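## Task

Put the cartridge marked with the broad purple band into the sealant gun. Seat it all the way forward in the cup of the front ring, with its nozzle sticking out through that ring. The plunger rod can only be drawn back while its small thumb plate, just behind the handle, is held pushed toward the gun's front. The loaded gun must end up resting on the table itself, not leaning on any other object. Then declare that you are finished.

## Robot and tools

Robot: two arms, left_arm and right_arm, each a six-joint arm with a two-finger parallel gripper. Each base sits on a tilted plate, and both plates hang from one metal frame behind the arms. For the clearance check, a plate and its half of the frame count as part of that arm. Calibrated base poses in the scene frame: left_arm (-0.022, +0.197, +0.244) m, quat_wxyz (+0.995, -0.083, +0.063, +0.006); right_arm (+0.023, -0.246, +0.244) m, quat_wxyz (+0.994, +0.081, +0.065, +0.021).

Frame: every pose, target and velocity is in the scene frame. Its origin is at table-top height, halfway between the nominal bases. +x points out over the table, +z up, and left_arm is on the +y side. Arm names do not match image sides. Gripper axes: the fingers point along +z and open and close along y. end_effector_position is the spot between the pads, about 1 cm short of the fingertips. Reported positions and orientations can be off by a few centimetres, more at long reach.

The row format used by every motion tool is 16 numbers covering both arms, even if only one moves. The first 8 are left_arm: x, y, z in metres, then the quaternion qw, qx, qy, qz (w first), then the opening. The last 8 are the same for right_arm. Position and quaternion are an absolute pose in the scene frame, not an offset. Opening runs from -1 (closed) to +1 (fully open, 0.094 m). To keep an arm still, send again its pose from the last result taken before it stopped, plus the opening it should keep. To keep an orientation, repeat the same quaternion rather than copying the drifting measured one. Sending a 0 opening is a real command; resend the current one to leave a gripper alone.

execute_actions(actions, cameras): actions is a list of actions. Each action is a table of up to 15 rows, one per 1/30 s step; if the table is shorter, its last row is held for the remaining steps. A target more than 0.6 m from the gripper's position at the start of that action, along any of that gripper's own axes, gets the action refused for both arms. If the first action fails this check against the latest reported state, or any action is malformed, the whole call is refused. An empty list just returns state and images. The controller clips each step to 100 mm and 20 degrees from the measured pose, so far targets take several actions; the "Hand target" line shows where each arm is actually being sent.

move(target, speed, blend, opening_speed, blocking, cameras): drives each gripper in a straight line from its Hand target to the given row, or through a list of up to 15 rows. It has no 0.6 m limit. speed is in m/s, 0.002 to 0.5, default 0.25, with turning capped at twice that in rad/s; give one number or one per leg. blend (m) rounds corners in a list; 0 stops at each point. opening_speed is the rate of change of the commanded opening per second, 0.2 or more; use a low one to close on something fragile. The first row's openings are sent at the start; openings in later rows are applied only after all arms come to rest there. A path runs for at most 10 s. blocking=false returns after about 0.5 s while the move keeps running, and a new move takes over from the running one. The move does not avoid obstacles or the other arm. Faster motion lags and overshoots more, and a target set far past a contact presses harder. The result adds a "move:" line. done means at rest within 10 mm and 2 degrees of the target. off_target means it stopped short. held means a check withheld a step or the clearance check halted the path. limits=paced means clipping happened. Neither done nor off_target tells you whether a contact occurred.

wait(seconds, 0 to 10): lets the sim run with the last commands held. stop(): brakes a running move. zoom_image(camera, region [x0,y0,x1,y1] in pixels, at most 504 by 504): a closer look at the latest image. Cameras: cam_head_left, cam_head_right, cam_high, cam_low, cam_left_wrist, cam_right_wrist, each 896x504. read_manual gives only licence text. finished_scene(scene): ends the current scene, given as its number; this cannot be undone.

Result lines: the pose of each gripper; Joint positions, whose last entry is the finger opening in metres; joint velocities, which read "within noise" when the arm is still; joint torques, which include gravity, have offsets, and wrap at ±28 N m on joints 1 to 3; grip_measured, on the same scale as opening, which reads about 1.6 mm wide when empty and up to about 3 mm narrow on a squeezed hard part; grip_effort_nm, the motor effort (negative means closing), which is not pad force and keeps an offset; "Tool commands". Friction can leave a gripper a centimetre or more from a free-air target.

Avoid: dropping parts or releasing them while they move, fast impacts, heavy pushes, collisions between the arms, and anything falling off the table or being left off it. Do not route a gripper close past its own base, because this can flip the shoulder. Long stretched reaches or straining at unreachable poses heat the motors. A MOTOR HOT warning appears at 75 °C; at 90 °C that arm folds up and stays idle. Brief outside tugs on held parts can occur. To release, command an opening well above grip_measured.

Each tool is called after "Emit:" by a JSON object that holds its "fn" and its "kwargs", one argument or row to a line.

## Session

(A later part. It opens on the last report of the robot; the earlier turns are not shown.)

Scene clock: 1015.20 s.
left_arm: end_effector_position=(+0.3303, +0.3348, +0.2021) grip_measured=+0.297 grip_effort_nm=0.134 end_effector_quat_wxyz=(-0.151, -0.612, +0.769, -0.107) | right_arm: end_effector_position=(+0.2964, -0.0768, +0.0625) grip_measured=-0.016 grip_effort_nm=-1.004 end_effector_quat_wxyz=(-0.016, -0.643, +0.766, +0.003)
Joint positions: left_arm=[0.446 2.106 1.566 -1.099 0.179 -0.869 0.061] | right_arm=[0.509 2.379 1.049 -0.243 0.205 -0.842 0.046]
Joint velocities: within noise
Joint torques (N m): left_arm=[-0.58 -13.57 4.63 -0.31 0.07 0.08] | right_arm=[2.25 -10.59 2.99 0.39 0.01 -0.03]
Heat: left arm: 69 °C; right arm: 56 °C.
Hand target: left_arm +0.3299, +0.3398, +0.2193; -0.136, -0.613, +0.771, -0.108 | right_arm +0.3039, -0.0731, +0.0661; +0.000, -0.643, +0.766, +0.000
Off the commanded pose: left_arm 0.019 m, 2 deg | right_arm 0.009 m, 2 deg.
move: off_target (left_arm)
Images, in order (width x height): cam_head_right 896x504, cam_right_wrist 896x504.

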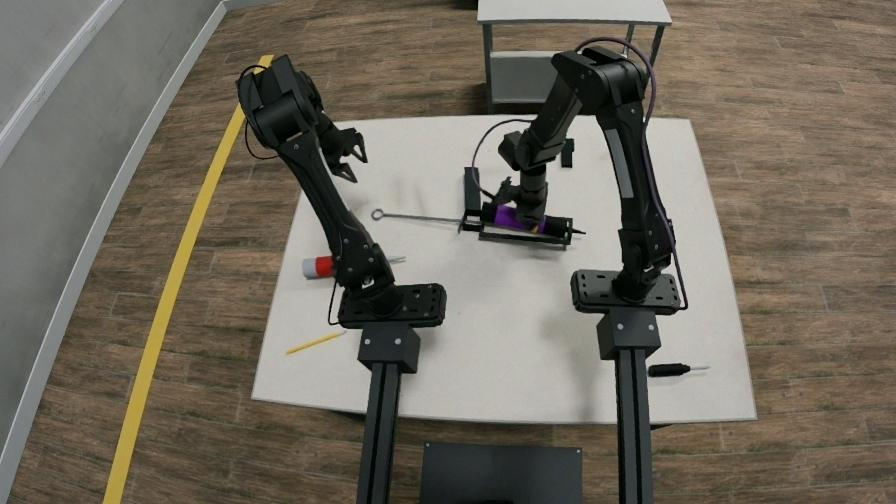

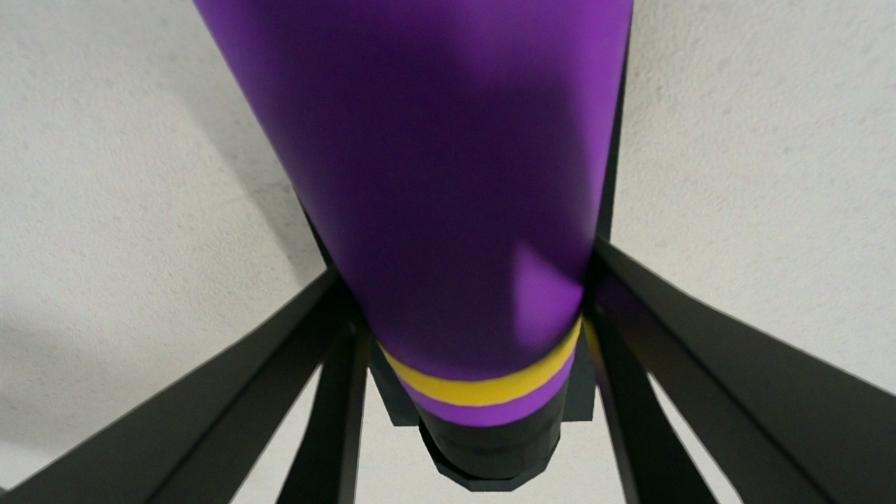

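Emit:
{"fn": "move", "kwargs": {
  "target": [
    [0.33,0.34,0.22,-0.1359,-0.6131,0.7707,-0.1081,0.3,0.3015,-0.085,0.065,0.000,-0.6428,0.766,0.0,-0.08]
  ],
  "speed": 0.04,
  "cameras": ["cam_right_wrist","cam_left_wrist","cam_head_right"]
}}

Emit:
{"fn": "zoom_image", "kwargs": {
  "camera": "cam_right_wrist",
  "region": [380, 330, 620, 504]
}}

Emit:
{"fn": "zoom_image", "kwargs": {
  "camera": "cam_left_wrist",
  "region": [440, 150, 620, 400]
}}

Emit:
{"fn": "zoom_image", "kwargs": {
  "camera": "cam_head_right",
  "region": [520, 205, 590, 255]
}}

Scene clock: 1020.53 s.
left_arm: end_effector_position=(+0.3303, +0.3348, +0.2021) grip_measured=+0.297 grip_effort_nm=0.139 end_effector_quat_wxyz=(-0.151, -0.612, +0.769, -0.107) | right_arm: end_effector_position=(+0.2905, -0.0882, +0.0568) grip_measured=-0.016 grip_effort_nm=-1.004 end_effector_quat_wxyz=(-0.020, -0.645, +0.764, +0.003)
Joint positions: left_arm=[0.446 2.106 1.566 -1.099 0.179 -0.869 0.061] | right_arm=[0.486 2.379 1.008 -0.205 0.207 -0.869 0.046]
Joint velocities: within noise
Joint torques (N m): left_arm=[-0.55 -13.56 4.63 -0.32 0.05 0.06] | right_arm=[1.81 -11.95 2.58 0.3 -0.01 -0.06]
Heat: left arm: 69 °C; right arm: 55 °C.
Hand target: left_arm +0.3299, +0.3398, +0.2193; -0.136, -0.613, +0.771, -0.108 | right_arm +0.3014, -0.0851, +0.0649; +0.000, -0.643, +0.766, +0.000
Off the commanded pose: left_arm 0.019 m, 2 deg | right_arm 0.014 m, 2 deg.
move: off_target (left_arm, right_arm)
Images, in order (width x height): cam_head_right 896x504, cam_left_wrist 896x504, cam_right_wrist 896x504.

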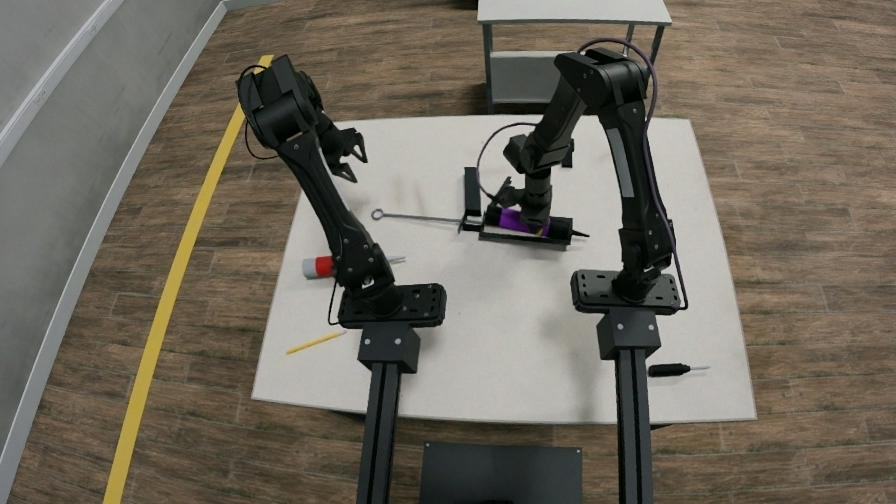

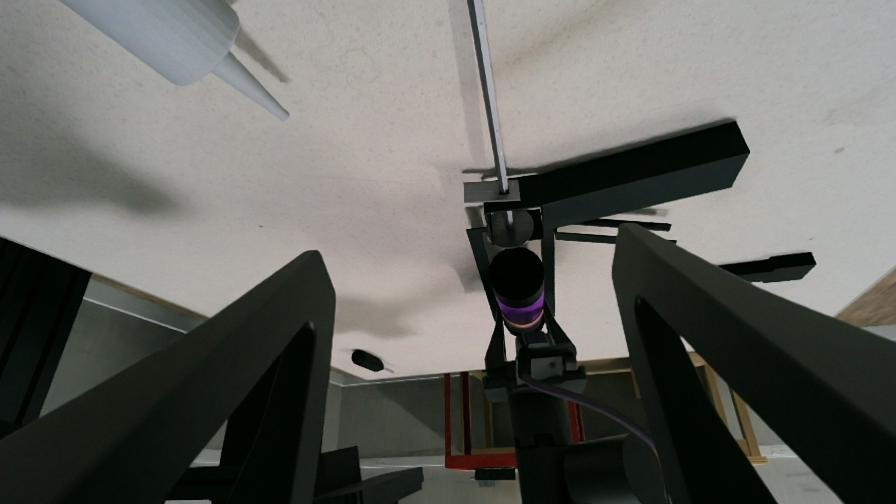

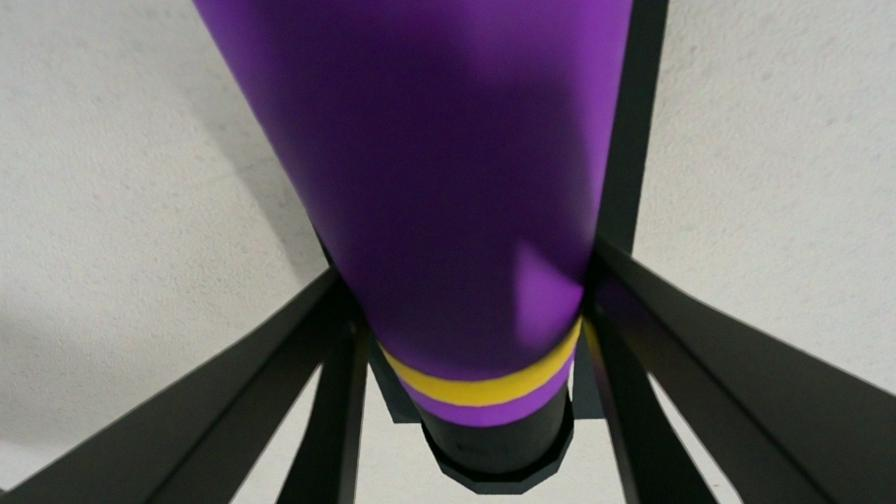

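Scaled by 2.100 from the camera's 896x504 image, which has a finer 1280x720 frame.

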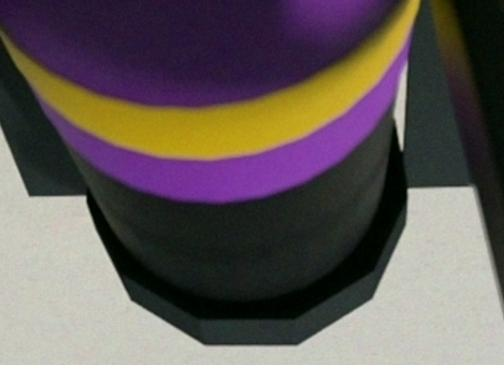

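Scaled by 2.016 from the camera's 896x504 image, which has a finer 1280x720 frame.

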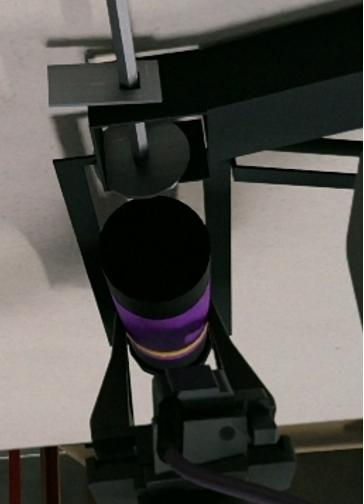

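Scaled by 7.200 from the camera's 896x504 image, which has a finer 1280x720 frame.

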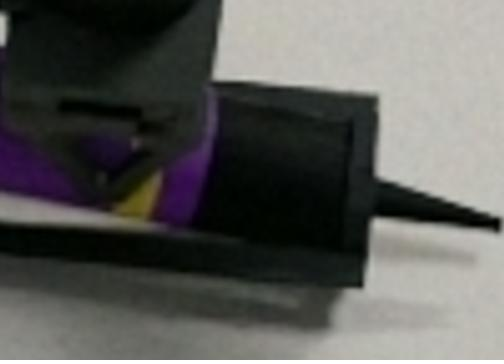

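Emit:
{"fn": "move", "kwargs": {
  "target": [
    [0.33,0.34,0.22,-0.1359,-0.6131,0.7707,-0.1081,0.3,0.305,-0.084,0.0595,-0.0334,-0.6422,0.7653,-0.0280,-0.08]
  ],
  "speed": 0.04,
  "cameras": ["cam_right_wrist","cam_left_wrist","cam_head_right"]
}}

Emit:
{"fn": "zoom_image", "kwargs": {
  "camera": "cam_right_wrist",
  "region": [380, 330, 620, 504]
}}

Emit:
{"fn": "zoom_image", "kwargs": {
  "camera": "cam_left_wrist",
  "region": [440, 150, 620, 400]
}}

Emit:
{"fn": "zoom_image", "kwargs": {
  "camera": "cam_head_right",
  "region": [520, 205, 590, 255]
}}

Scene clock: 1031.73 s.
left_arm: end_effector_position=(+0.3303, +0.3348, +0.2021) grip_measured=+0.297 grip_effort_nm=0.144 end_effector_quat_wxyz=(-0.151, -0.612, +0.769, -0.107) | right_arm: end_effector_position=(+0.3032, -0.0892, +0.0567) grip_measured=-0.016 grip_effort_nm=-1.013 end_effector_quat_wxyz=(-0.032, -0.636, +0.771, -0.020)
Joint positions: left_arm=[0.446 2.106 1.566 -1.099 0.179 -0.869 0.061] | right_arm=[0.49 2.406 1.079 -0.266 0.255 -0.837 0.046]
Joint velocities: within noise
Joint torques (N m): left_arm=[-0.44 -13.7 4.62 -0.33 0.08 0.11] | right_arm=[4.11 -9.37 4.75 -0.11 0.18 0.08]
Heat: left arm: 69 °C; right arm: 54 °C.
Hand target: left_arm +0.3299, +0.3398, +0.2193; -0.136, -0.613, +0.771, -0.108 | right_arm +0.3050, -0.0840, +0.0596; -0.033, -0.642, +0.765, -0.028
Off the commanded pose: left_arm 0.019 m, 2 deg | right_arm 0.006 m, 1 deg.
move: off_target (left_arm)
Images, in order (width x height): cam_head_right 896x504, cam_left_wrist 896x504, cam_right_wrist 896x504.

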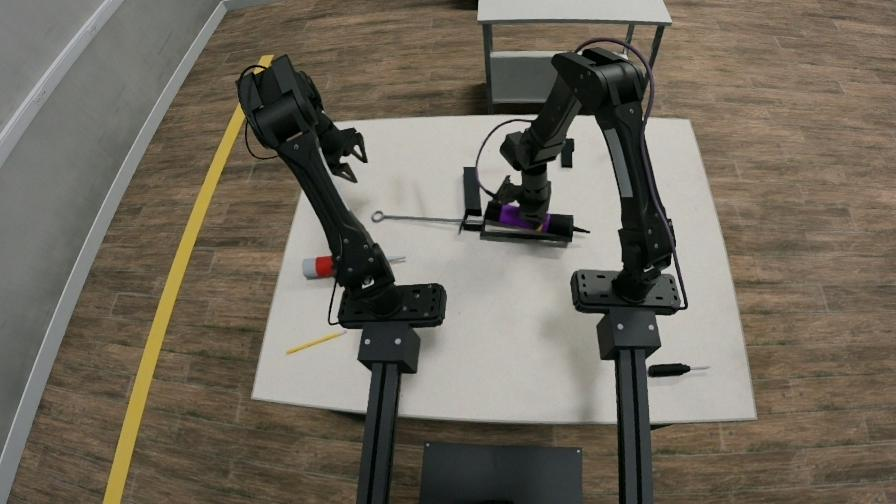

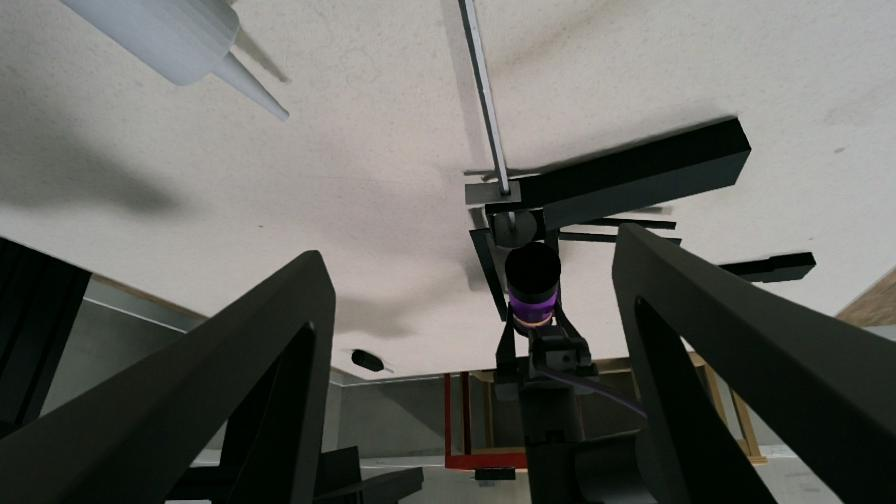

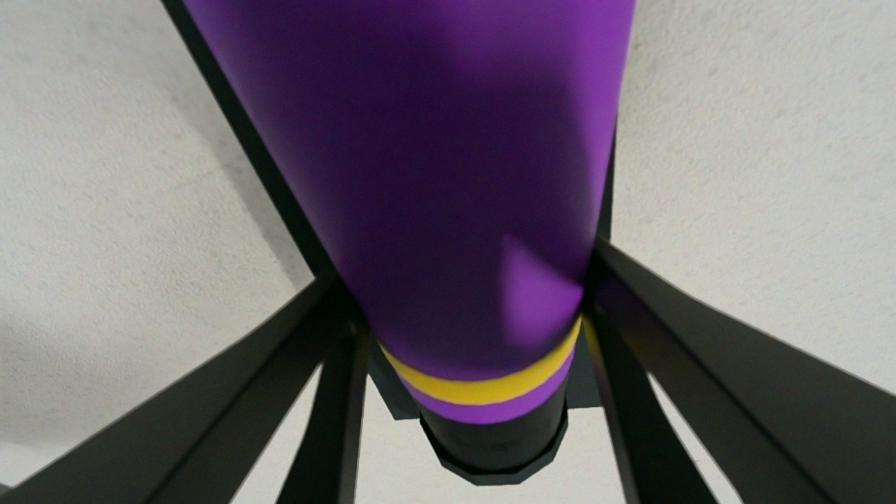

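Scaled by 2.100 from the camera's 896x504 image, which has a finer 1280x720 frame.

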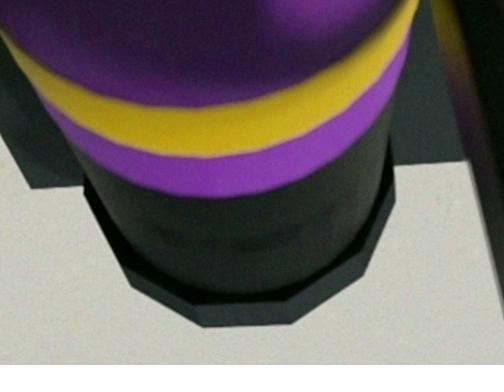

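Scaled by 2.016 from the camera's 896x504 image, which has a finer 1280x720 frame.

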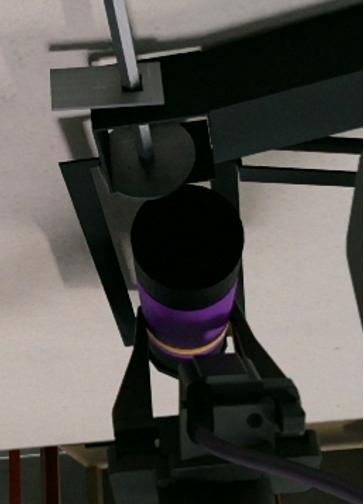

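Scaled by 7.200 from the camera's 896x504 image, which has a finer 1280x720 frame.

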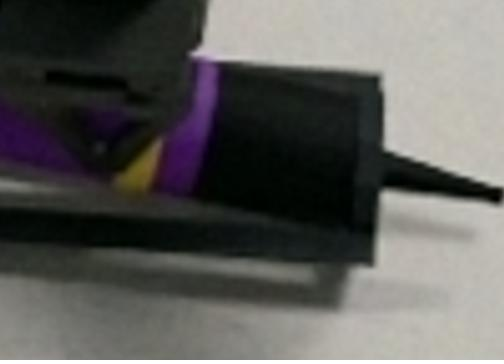

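Emit:
{"fn": "move", "kwargs": {
  "target": [
    [0.33,0.34,0.22,-0.1359,-0.6131,0.7707,-0.1081,0.3,0.2965,-0.084,0.0585,-0.0334,-0.6441,0.7637,-0.0280,-0.08]
  ],
  "speed": 0.04,
  "cameras": ["cam_right_wrist","cam_left_wrist","cam_head_right"]
}}

Emit:
{"fn": "zoom_image", "kwargs": {
  "camera": "cam_right_wrist",
  "region": [380, 330, 620, 504]
}}

Emit:
{"fn": "zoom_image", "kwargs": {
  "camera": "cam_left_wrist",
  "region": [440, 150, 620, 400]
}}

Emit:
{"fn": "zoom_image", "kwargs": {
  "camera": "cam_head_right",
  "region": [460, 185, 600, 265]
}}

Scene clock: 1039.00 s.
left_arm: end_effector_position=(+0.3303, +0.3348, +0.2021) grip_measured=+0.297 grip_effort_nm=0.134 end_effector_quat_wxyz=(-0.151, -0.612, +0.769, -0.107) | right_arm: end_effector_position=(+0.2997, -0.0879, +0.0569) grip_measured=-0.016 grip_effort_nm=-1.004 end_effector_quat_wxyz=(-0.033, -0.639, +0.768, -0.023)
Joint positions: left_arm=[0.446 2.106 1.566 -1.099 0.179 -0.869 0.061] | right_arm=[0.502 2.406 1.072 -0.265 0.261 -0.832 0.046]
Joint velocities: within noise
Joint torques (N m): left_arm=[-0.65 -13.57 4.59 -0.33 0.09 0.08] | right_arm=[4.12 -9.77 2.66 0.11 0.11 0.09]
Heat: left arm: 69 °C; right arm: 54 °C.
Hand target: left_arm +0.3299, +0.3398, +0.2193; -0.136, -0.613, +0.771, -0.108 | right_arm +0.2966, -0.0841, +0.0585; -0.033, -0.644, +0.764, -0.028
Off the commanded pose: left_arm 0.019 m, 2 deg | right_arm 0.005 m, 1 deg.
move: off_target (left_arm)
Images, in order (width x height): cam_head_right 896x504, cam_left_wrist 896x504, cam_right_wrist 896x504.

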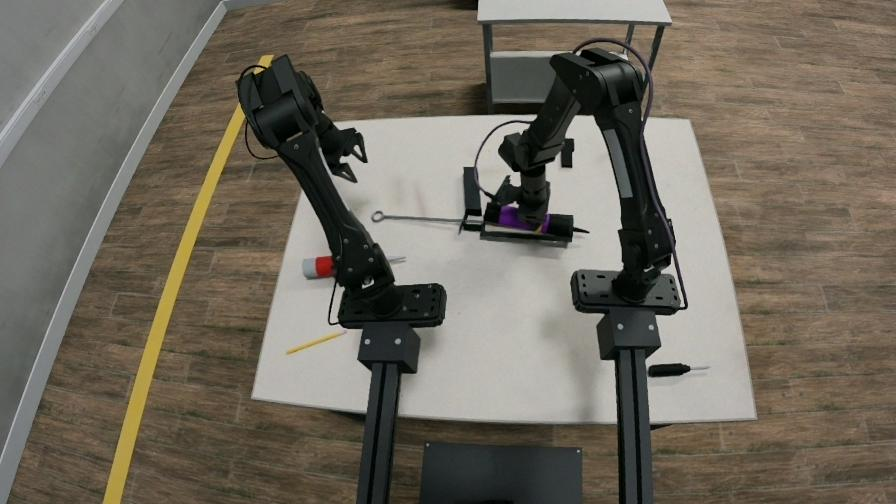

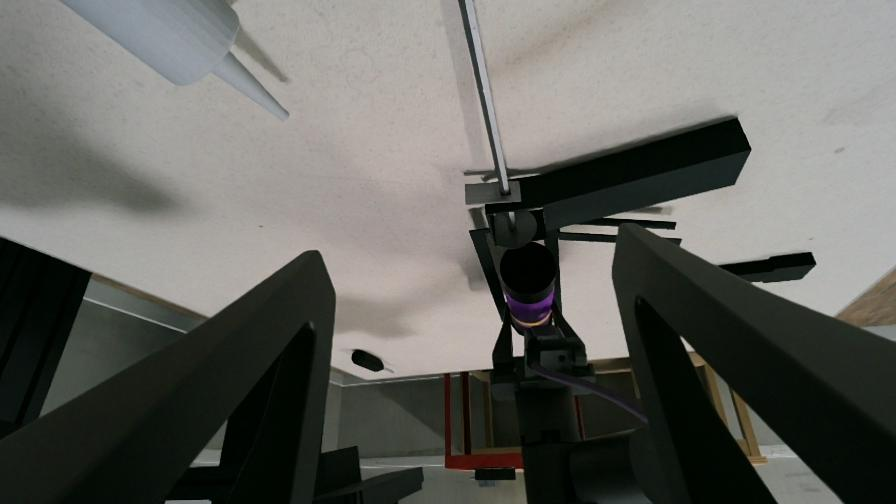

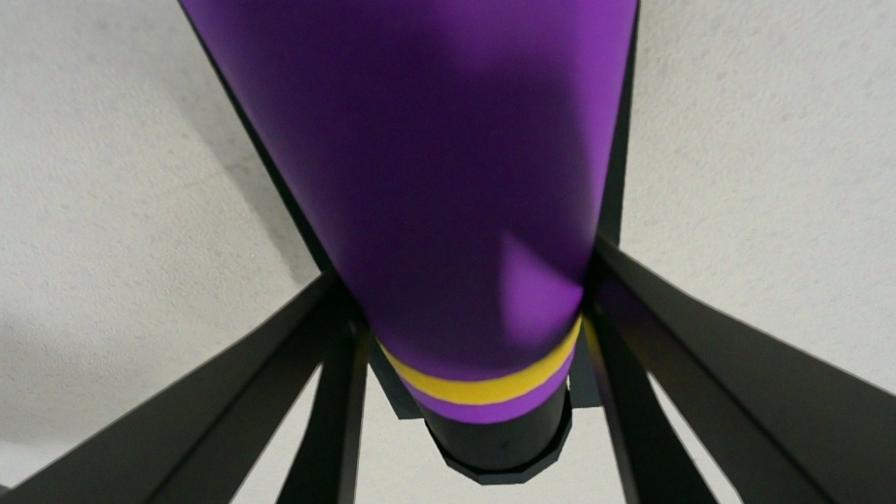

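Scaled by 2.100 from the camera's 896x504 image, which has a finer 1280x720 frame.

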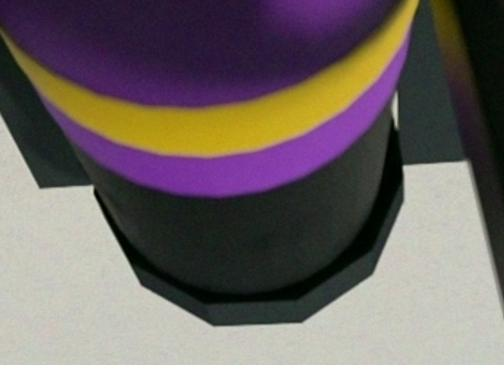

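Scaled by 2.016 from the camera's 896x504 image, which has a finer 1280x720 frame.

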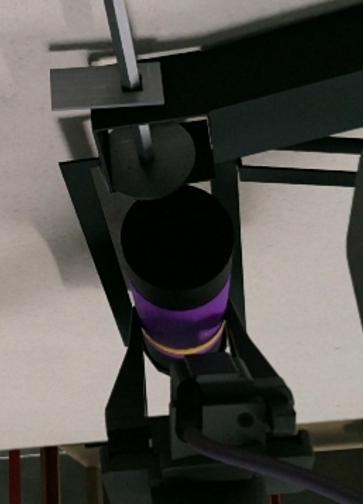

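Scaled by 3.600 from the camera's 896x504 image, which has a finer 1280x720 frame.

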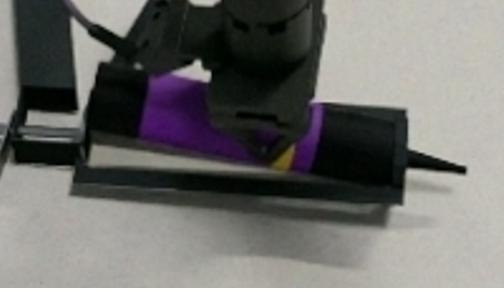

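Emit:
{"fn": "move", "kwargs": {
  "target": [
    [0.33,0.34,0.22,-0.1359,-0.6131,0.7707,-0.1081,0.3,0.2915,-0.085,0.0575,-0.0328,-0.6587,0.7511,-0.0287,-0.08]
  ],
  "speed": 0.04,
  "cameras": ["cam_right_wrist","cam_left_wrist","cam_head_right"]
}}

Emit:
{"fn": "zoom_image", "kwargs": {
  "camera": "cam_right_wrist",
  "region": [380, 330, 620, 504]
}}

Emit:
{"fn": "zoom_image", "kwargs": {
  "camera": "cam_left_wrist",
  "region": [440, 150, 620, 400]
}}

Emit:
{"fn": "zoom_image", "kwargs": {
  "camera": "cam_head_right",
  "region": [460, 185, 600, 265]
}}

Scene clock: 1050.50 s.
left_arm: end_effector_position=(+0.3303, +0.3348, +0.2021) grip_measured=+0.297 grip_effort_nm=0.144 end_effector_quat_wxyz=(-0.151, -0.612, +0.769, -0.107) | right_arm: end_effector_position=(+0.2939, -0.0895, +0.0550) grip_measured=-0.016 grip_effort_nm=-1.004 end_effector_quat_wxyz=(-0.035, -0.650, +0.759, -0.025)
Joint positions: left_arm=[0.446 2.106 1.566 -1.099 0.179 -0.869 0.061] | right_arm=[0.508 2.406 1.048 -0.244 0.267 -0.854 0.046]
Joint velocities: within noise
Joint torques (N m): left_arm=[-0.59 -13.56 4.75 -0.33 0.1 0.06] | right_arm=[4.07 -9.89 2.51 0.1 0.11 0.01]
Heat: left arm: 69 °C; right arm: 55 °C.
Hand target: left_arm +0.3299, +0.3398, +0.2193; -0.136, -0.613, +0.771, -0.108 | right_arm +0.2915, -0.0851, +0.0575; -0.033, -0.659, +0.751, -0.029
Off the commanded pose: left_arm 0.019 m, 2 deg | right_arm 0.006 m, 1 deg.
move: off_target (left_arm)
Images, in order (width x height): cam_head_right 896x504, cam_left_wrist 896x504, cam_right_wrist 896x504.

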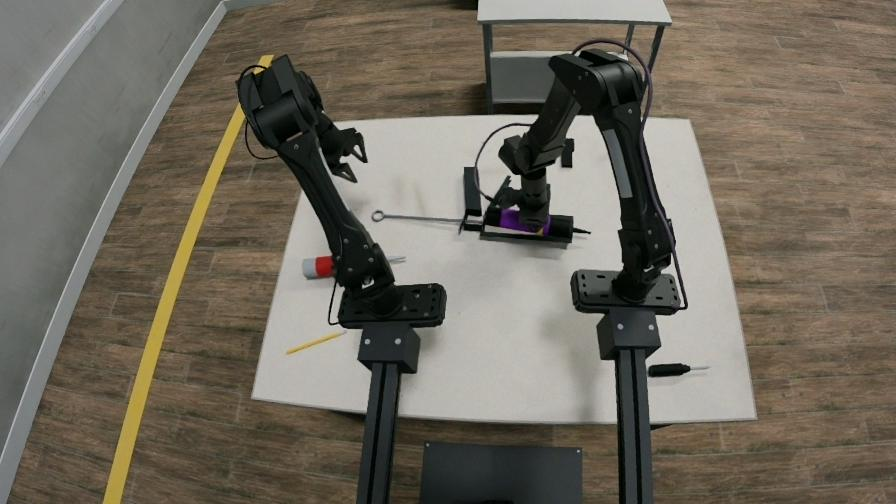

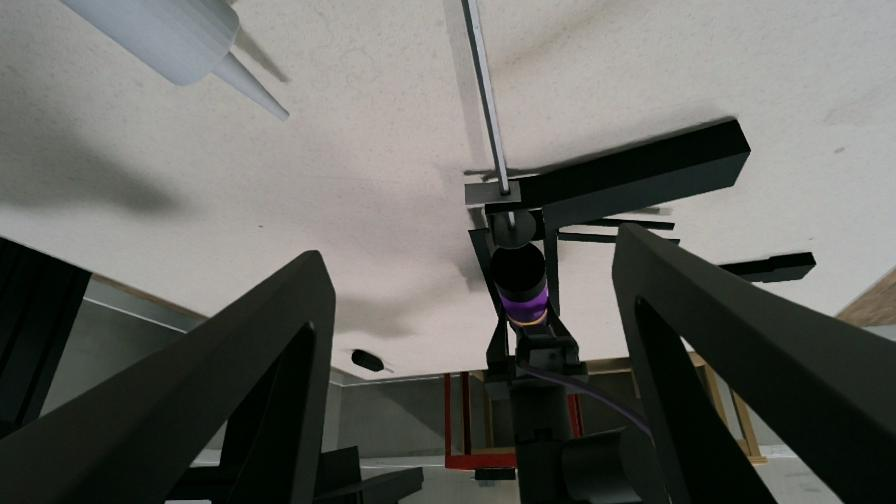

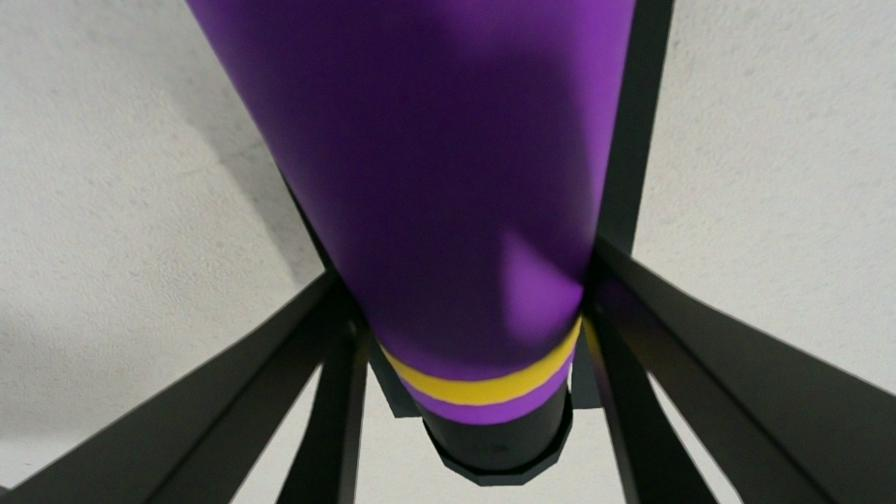

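Scaled by 2.100 from the camera's 896x504 image, which has a finer 1280x720 frame.

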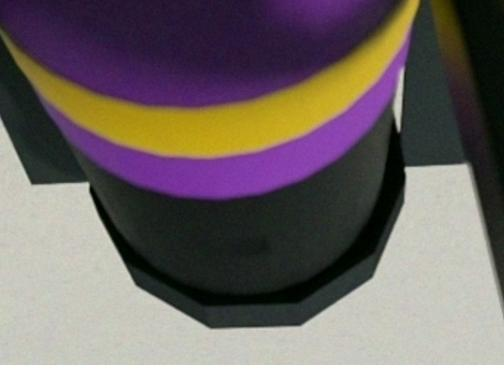

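Scaled by 2.016 from the camera's 896x504 image, which has a finer 1280x720 frame.

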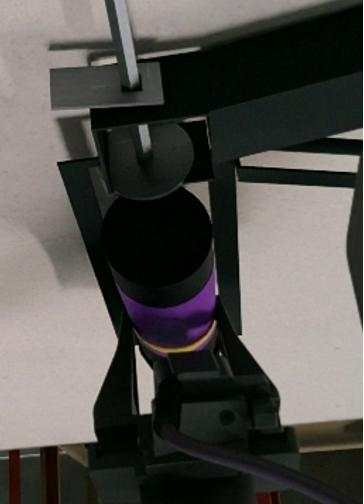

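Scaled by 3.600 from the camera's 896x504 image, which has a finer 1280x720 frame.

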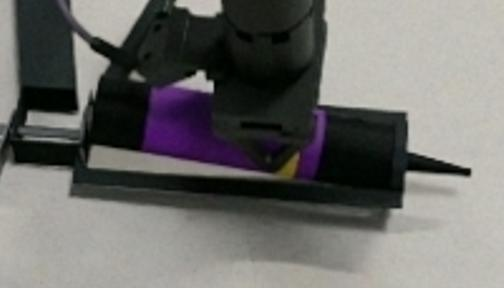

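Emit:
{"fn": "move", "kwargs": {
  "target": [
    [0.33,0.34,0.22,-0.1359,-0.6131,0.7707,-0.1081,0.3,0.2912,-0.082,0.049,-0.0590,-0.6573,0.7495,-0.0518,-0.08]
  ],
  "speed": 0.04,
  "cameras": ["cam_right_wrist","cam_left_wrist","cam_head_right"]
}}

Emit:
{"fn": "zoom_image", "kwargs": {
  "camera": "cam_right_wrist",
  "region": [380, 330, 620, 504]
}}

Emit:
{"fn": "zoom_image", "kwargs": {
  "camera": "cam_left_wrist",
  "region": [440, 150, 620, 400]
}}

Emit:
{"fn": "zoom_image", "kwargs": {
  "camera": "cam_head_right",
  "region": [460, 185, 600, 265]
}}

Scene clock: 1056.93 s.
left_arm: end_effector_position=(+0.3303, +0.3348, +0.2021) grip_measured=+0.297 grip_effort_nm=0.139 end_effector_quat_wxyz=(-0.151, -0.612, +0.769, -0.107) | right_arm: end_effector_position=(+0.2923, -0.0867, +0.0471) grip_measured=-0.016 grip_effort_nm=-1.004 end_effector_quat_wxyz=(-0.054, -0.651, +0.756, -0.047)
Joint positions: left_arm=[0.446 2.106 1.566 -1.099 0.179 -0.869 0.061] | right_arm=[0.538 2.462 1.103 -0.287 0.313 -0.819 0.046]
Joint velocities: within noise
Joint torques (N m): left_arm=[-0.65 -13.53 4.7 -0.34 0.07 0.11] | right_arm=[4.08 -9.29 4.38 -0.25 0.17 0.06]
Heat: left arm: 69 °C; right arm: 55 °C.
Hand target: left_arm +0.3299, +0.3398, +0.2193; -0.136, -0.613, +0.771, -0.108 | right_arm +0.2912, -0.0820, +0.0491; -0.058, -0.657, +0.750, -0.052
Off the commanded pose: left_arm 0.019 m, 2 deg | right_arm 0.005 m, 1 deg.
move: off_target (left_arm)
Images, in order (width x height): cam_head_right 896x504, cam_left_wrist 896x504, cam_right_wrist 896x504.

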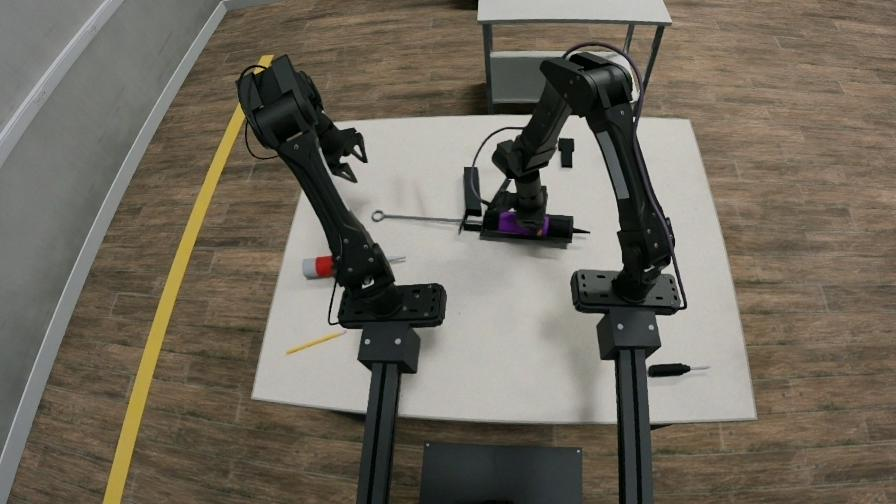

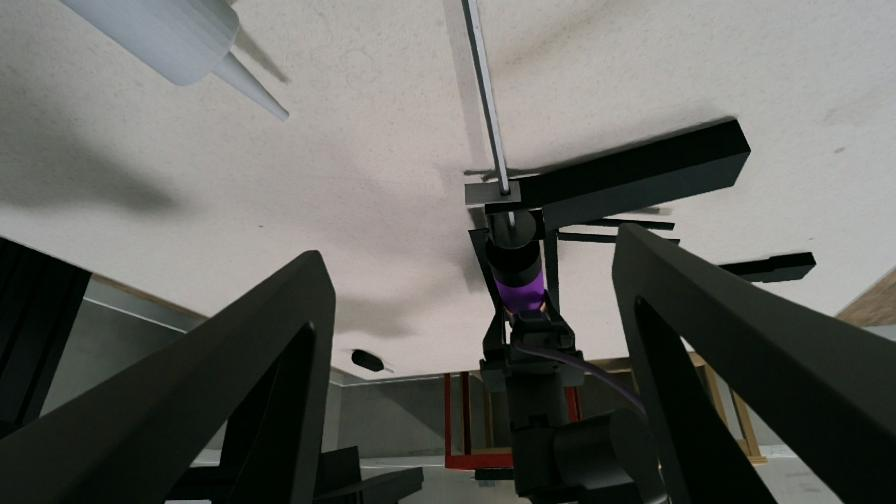

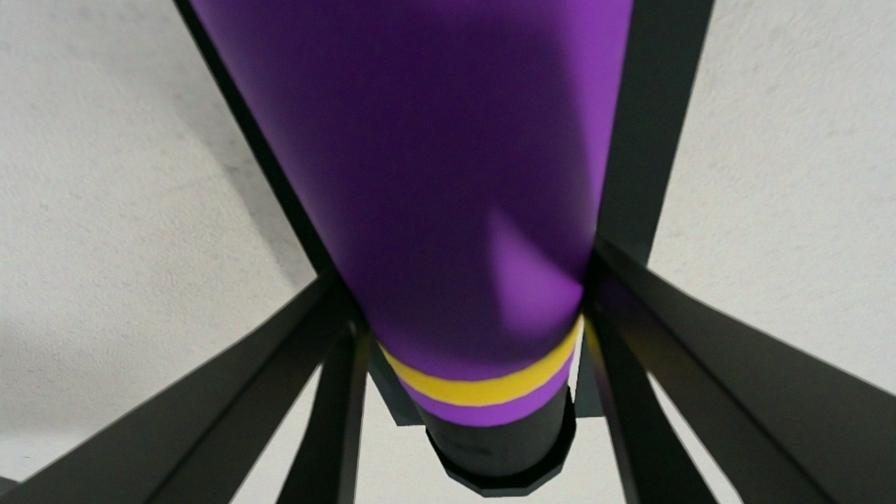

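Scaled by 2.100 from the camera's 896x504 image, which has a finer 1280x720 frame.

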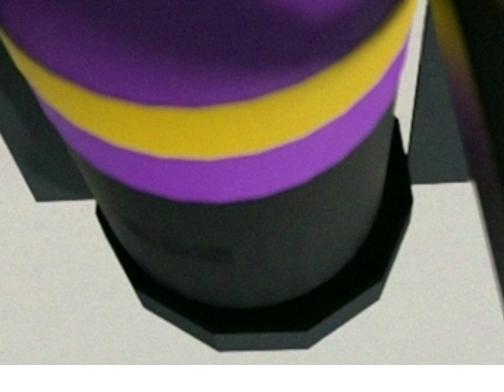

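Scaled by 2.016 from the camera's 896x504 image, which has a finer 1280x720 frame.

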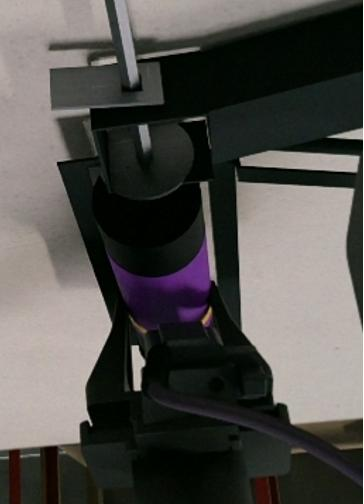

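Scaled by 3.600 from the camera's 896x504 image, which has a finer 1280x720 frame.

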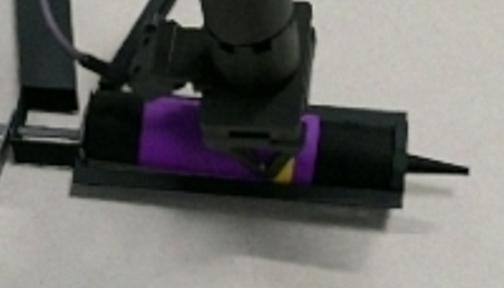

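Emit:
{"fn": "move", "kwargs": {
  "target": [
    [0.33,0.34,0.22,-0.1359,-0.6131,0.7707,-0.1081,0.3,0.295,-0.0805,0.043,-0.0822,-0.6522,0.7502,-0.0714,-0.08]
  ],
  "speed": 0.04,
  "cameras": ["cam_right_wrist","cam_left_wrist","cam_head_right"]
}}

Emit:
{"fn": "zoom_image", "kwargs": {
  "camera": "cam_right_wrist",
  "region": [380, 330, 620, 504]
}}

Emit:
{"fn": "zoom_image", "kwargs": {
  "camera": "cam_left_wrist",
  "region": [440, 150, 620, 400]
}}

Emit:
{"fn": "zoom_image", "kwargs": {
  "camera": "cam_head_right",
  "region": [460, 185, 600, 265]
}}

Scene clock: 1064.43 s.
left_arm: end_effector_position=(+0.3303, +0.3348, +0.2021) grip_measured=+0.297 grip_effort_nm=0.149 end_effector_quat_wxyz=(-0.151, -0.612, +0.769, -0.107) | right_arm: end_effector_position=(+0.2962, -0.0841, +0.0411) grip_measured=-0.016 grip_effort_nm=-1.009 end_effector_quat_wxyz=(-0.077, -0.647, +0.756, -0.064)
Joint positions: left_arm=[0.446 2.106 1.566 -1.099 0.179 -0.869 0.061] | right_arm=[0.553 2.52 1.188 -0.363 0.349 -0.783 0.046]
Joint velocities: within noise
Joint torques (N m): left_arm=[-0.69 -13.56 4.78 -0.34 0.09 0.07] | right_arm=[4.16 -9.46 4.53 -0.32 0.21 0.09]
Heat: left arm: 69 °C; right arm: 55 °C.
Hand target: left_arm +0.3299, +0.3398, +0.2193; -0.136, -0.613, +0.771, -0.108 | right_arm +0.2950, -0.0805, +0.0430; -0.082, -0.652, +0.750, -0.071
Off the commanded pose: left_arm 0.019 m, 2 deg | right_arm 0.004 m, 1 deg.
move: off_target (left_arm)
Images, in order (width x height): cam_head_right 896x504, cam_left_wrist 896x504, cam_right_wrist 896x504.

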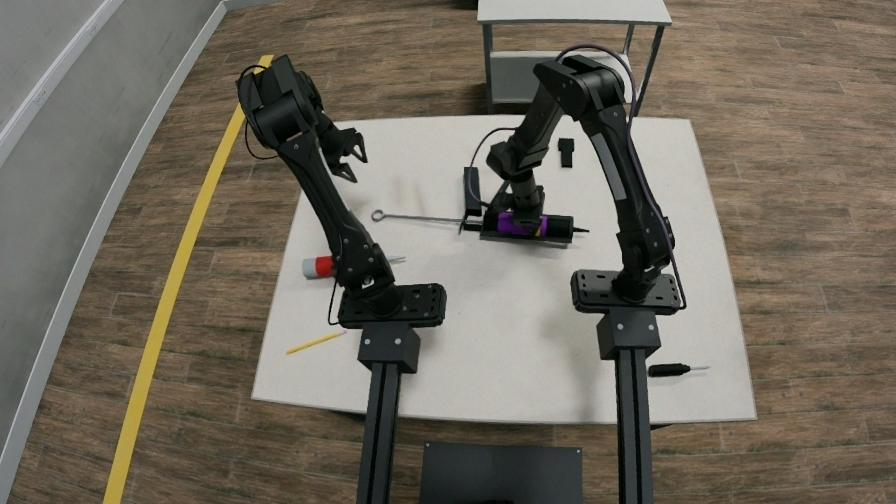

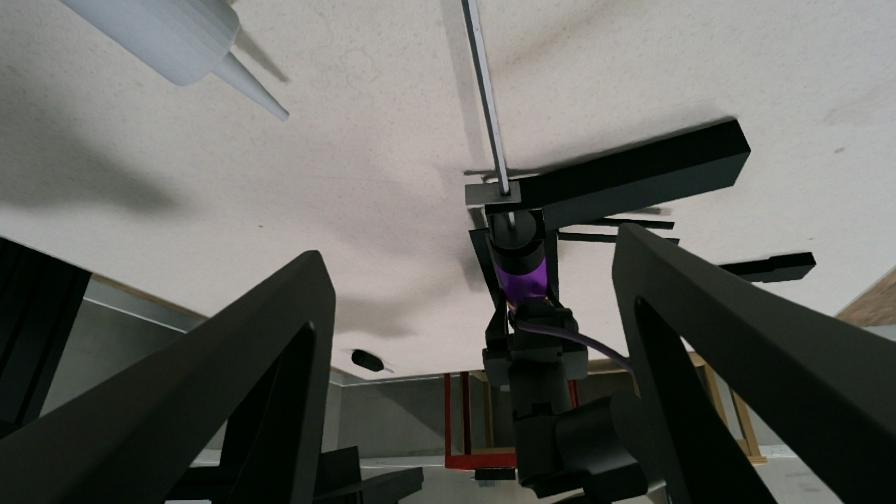

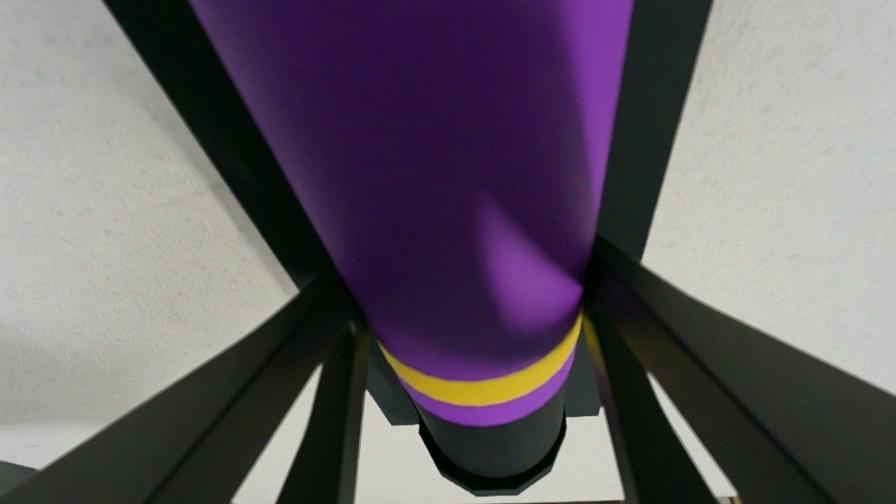

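Scaled by 2.100 from the camera's 896x504 image, which has a finer 1280x720 frame.

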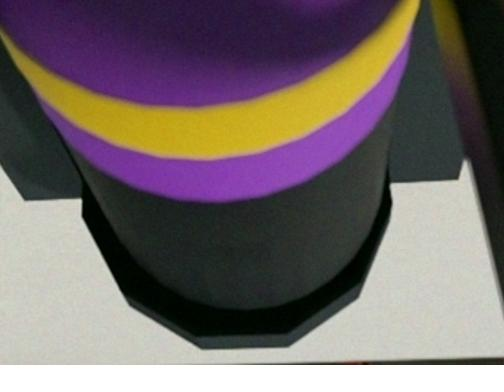

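Scaled by 2.016 from the camera's 896x504 image, which has a finer 1280x720 frame.

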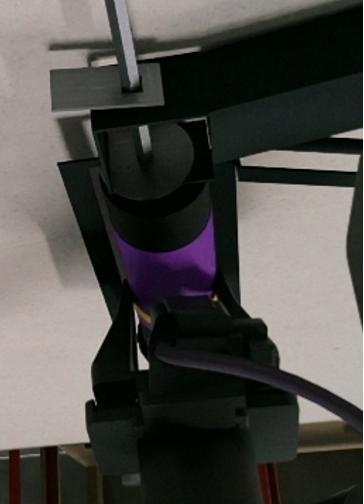

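Scaled by 3.600 from the camera's 896x504 image, which has a finer 1280x720 frame.

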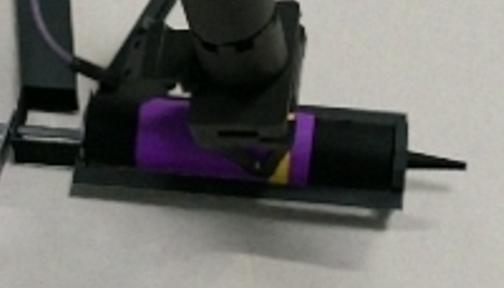

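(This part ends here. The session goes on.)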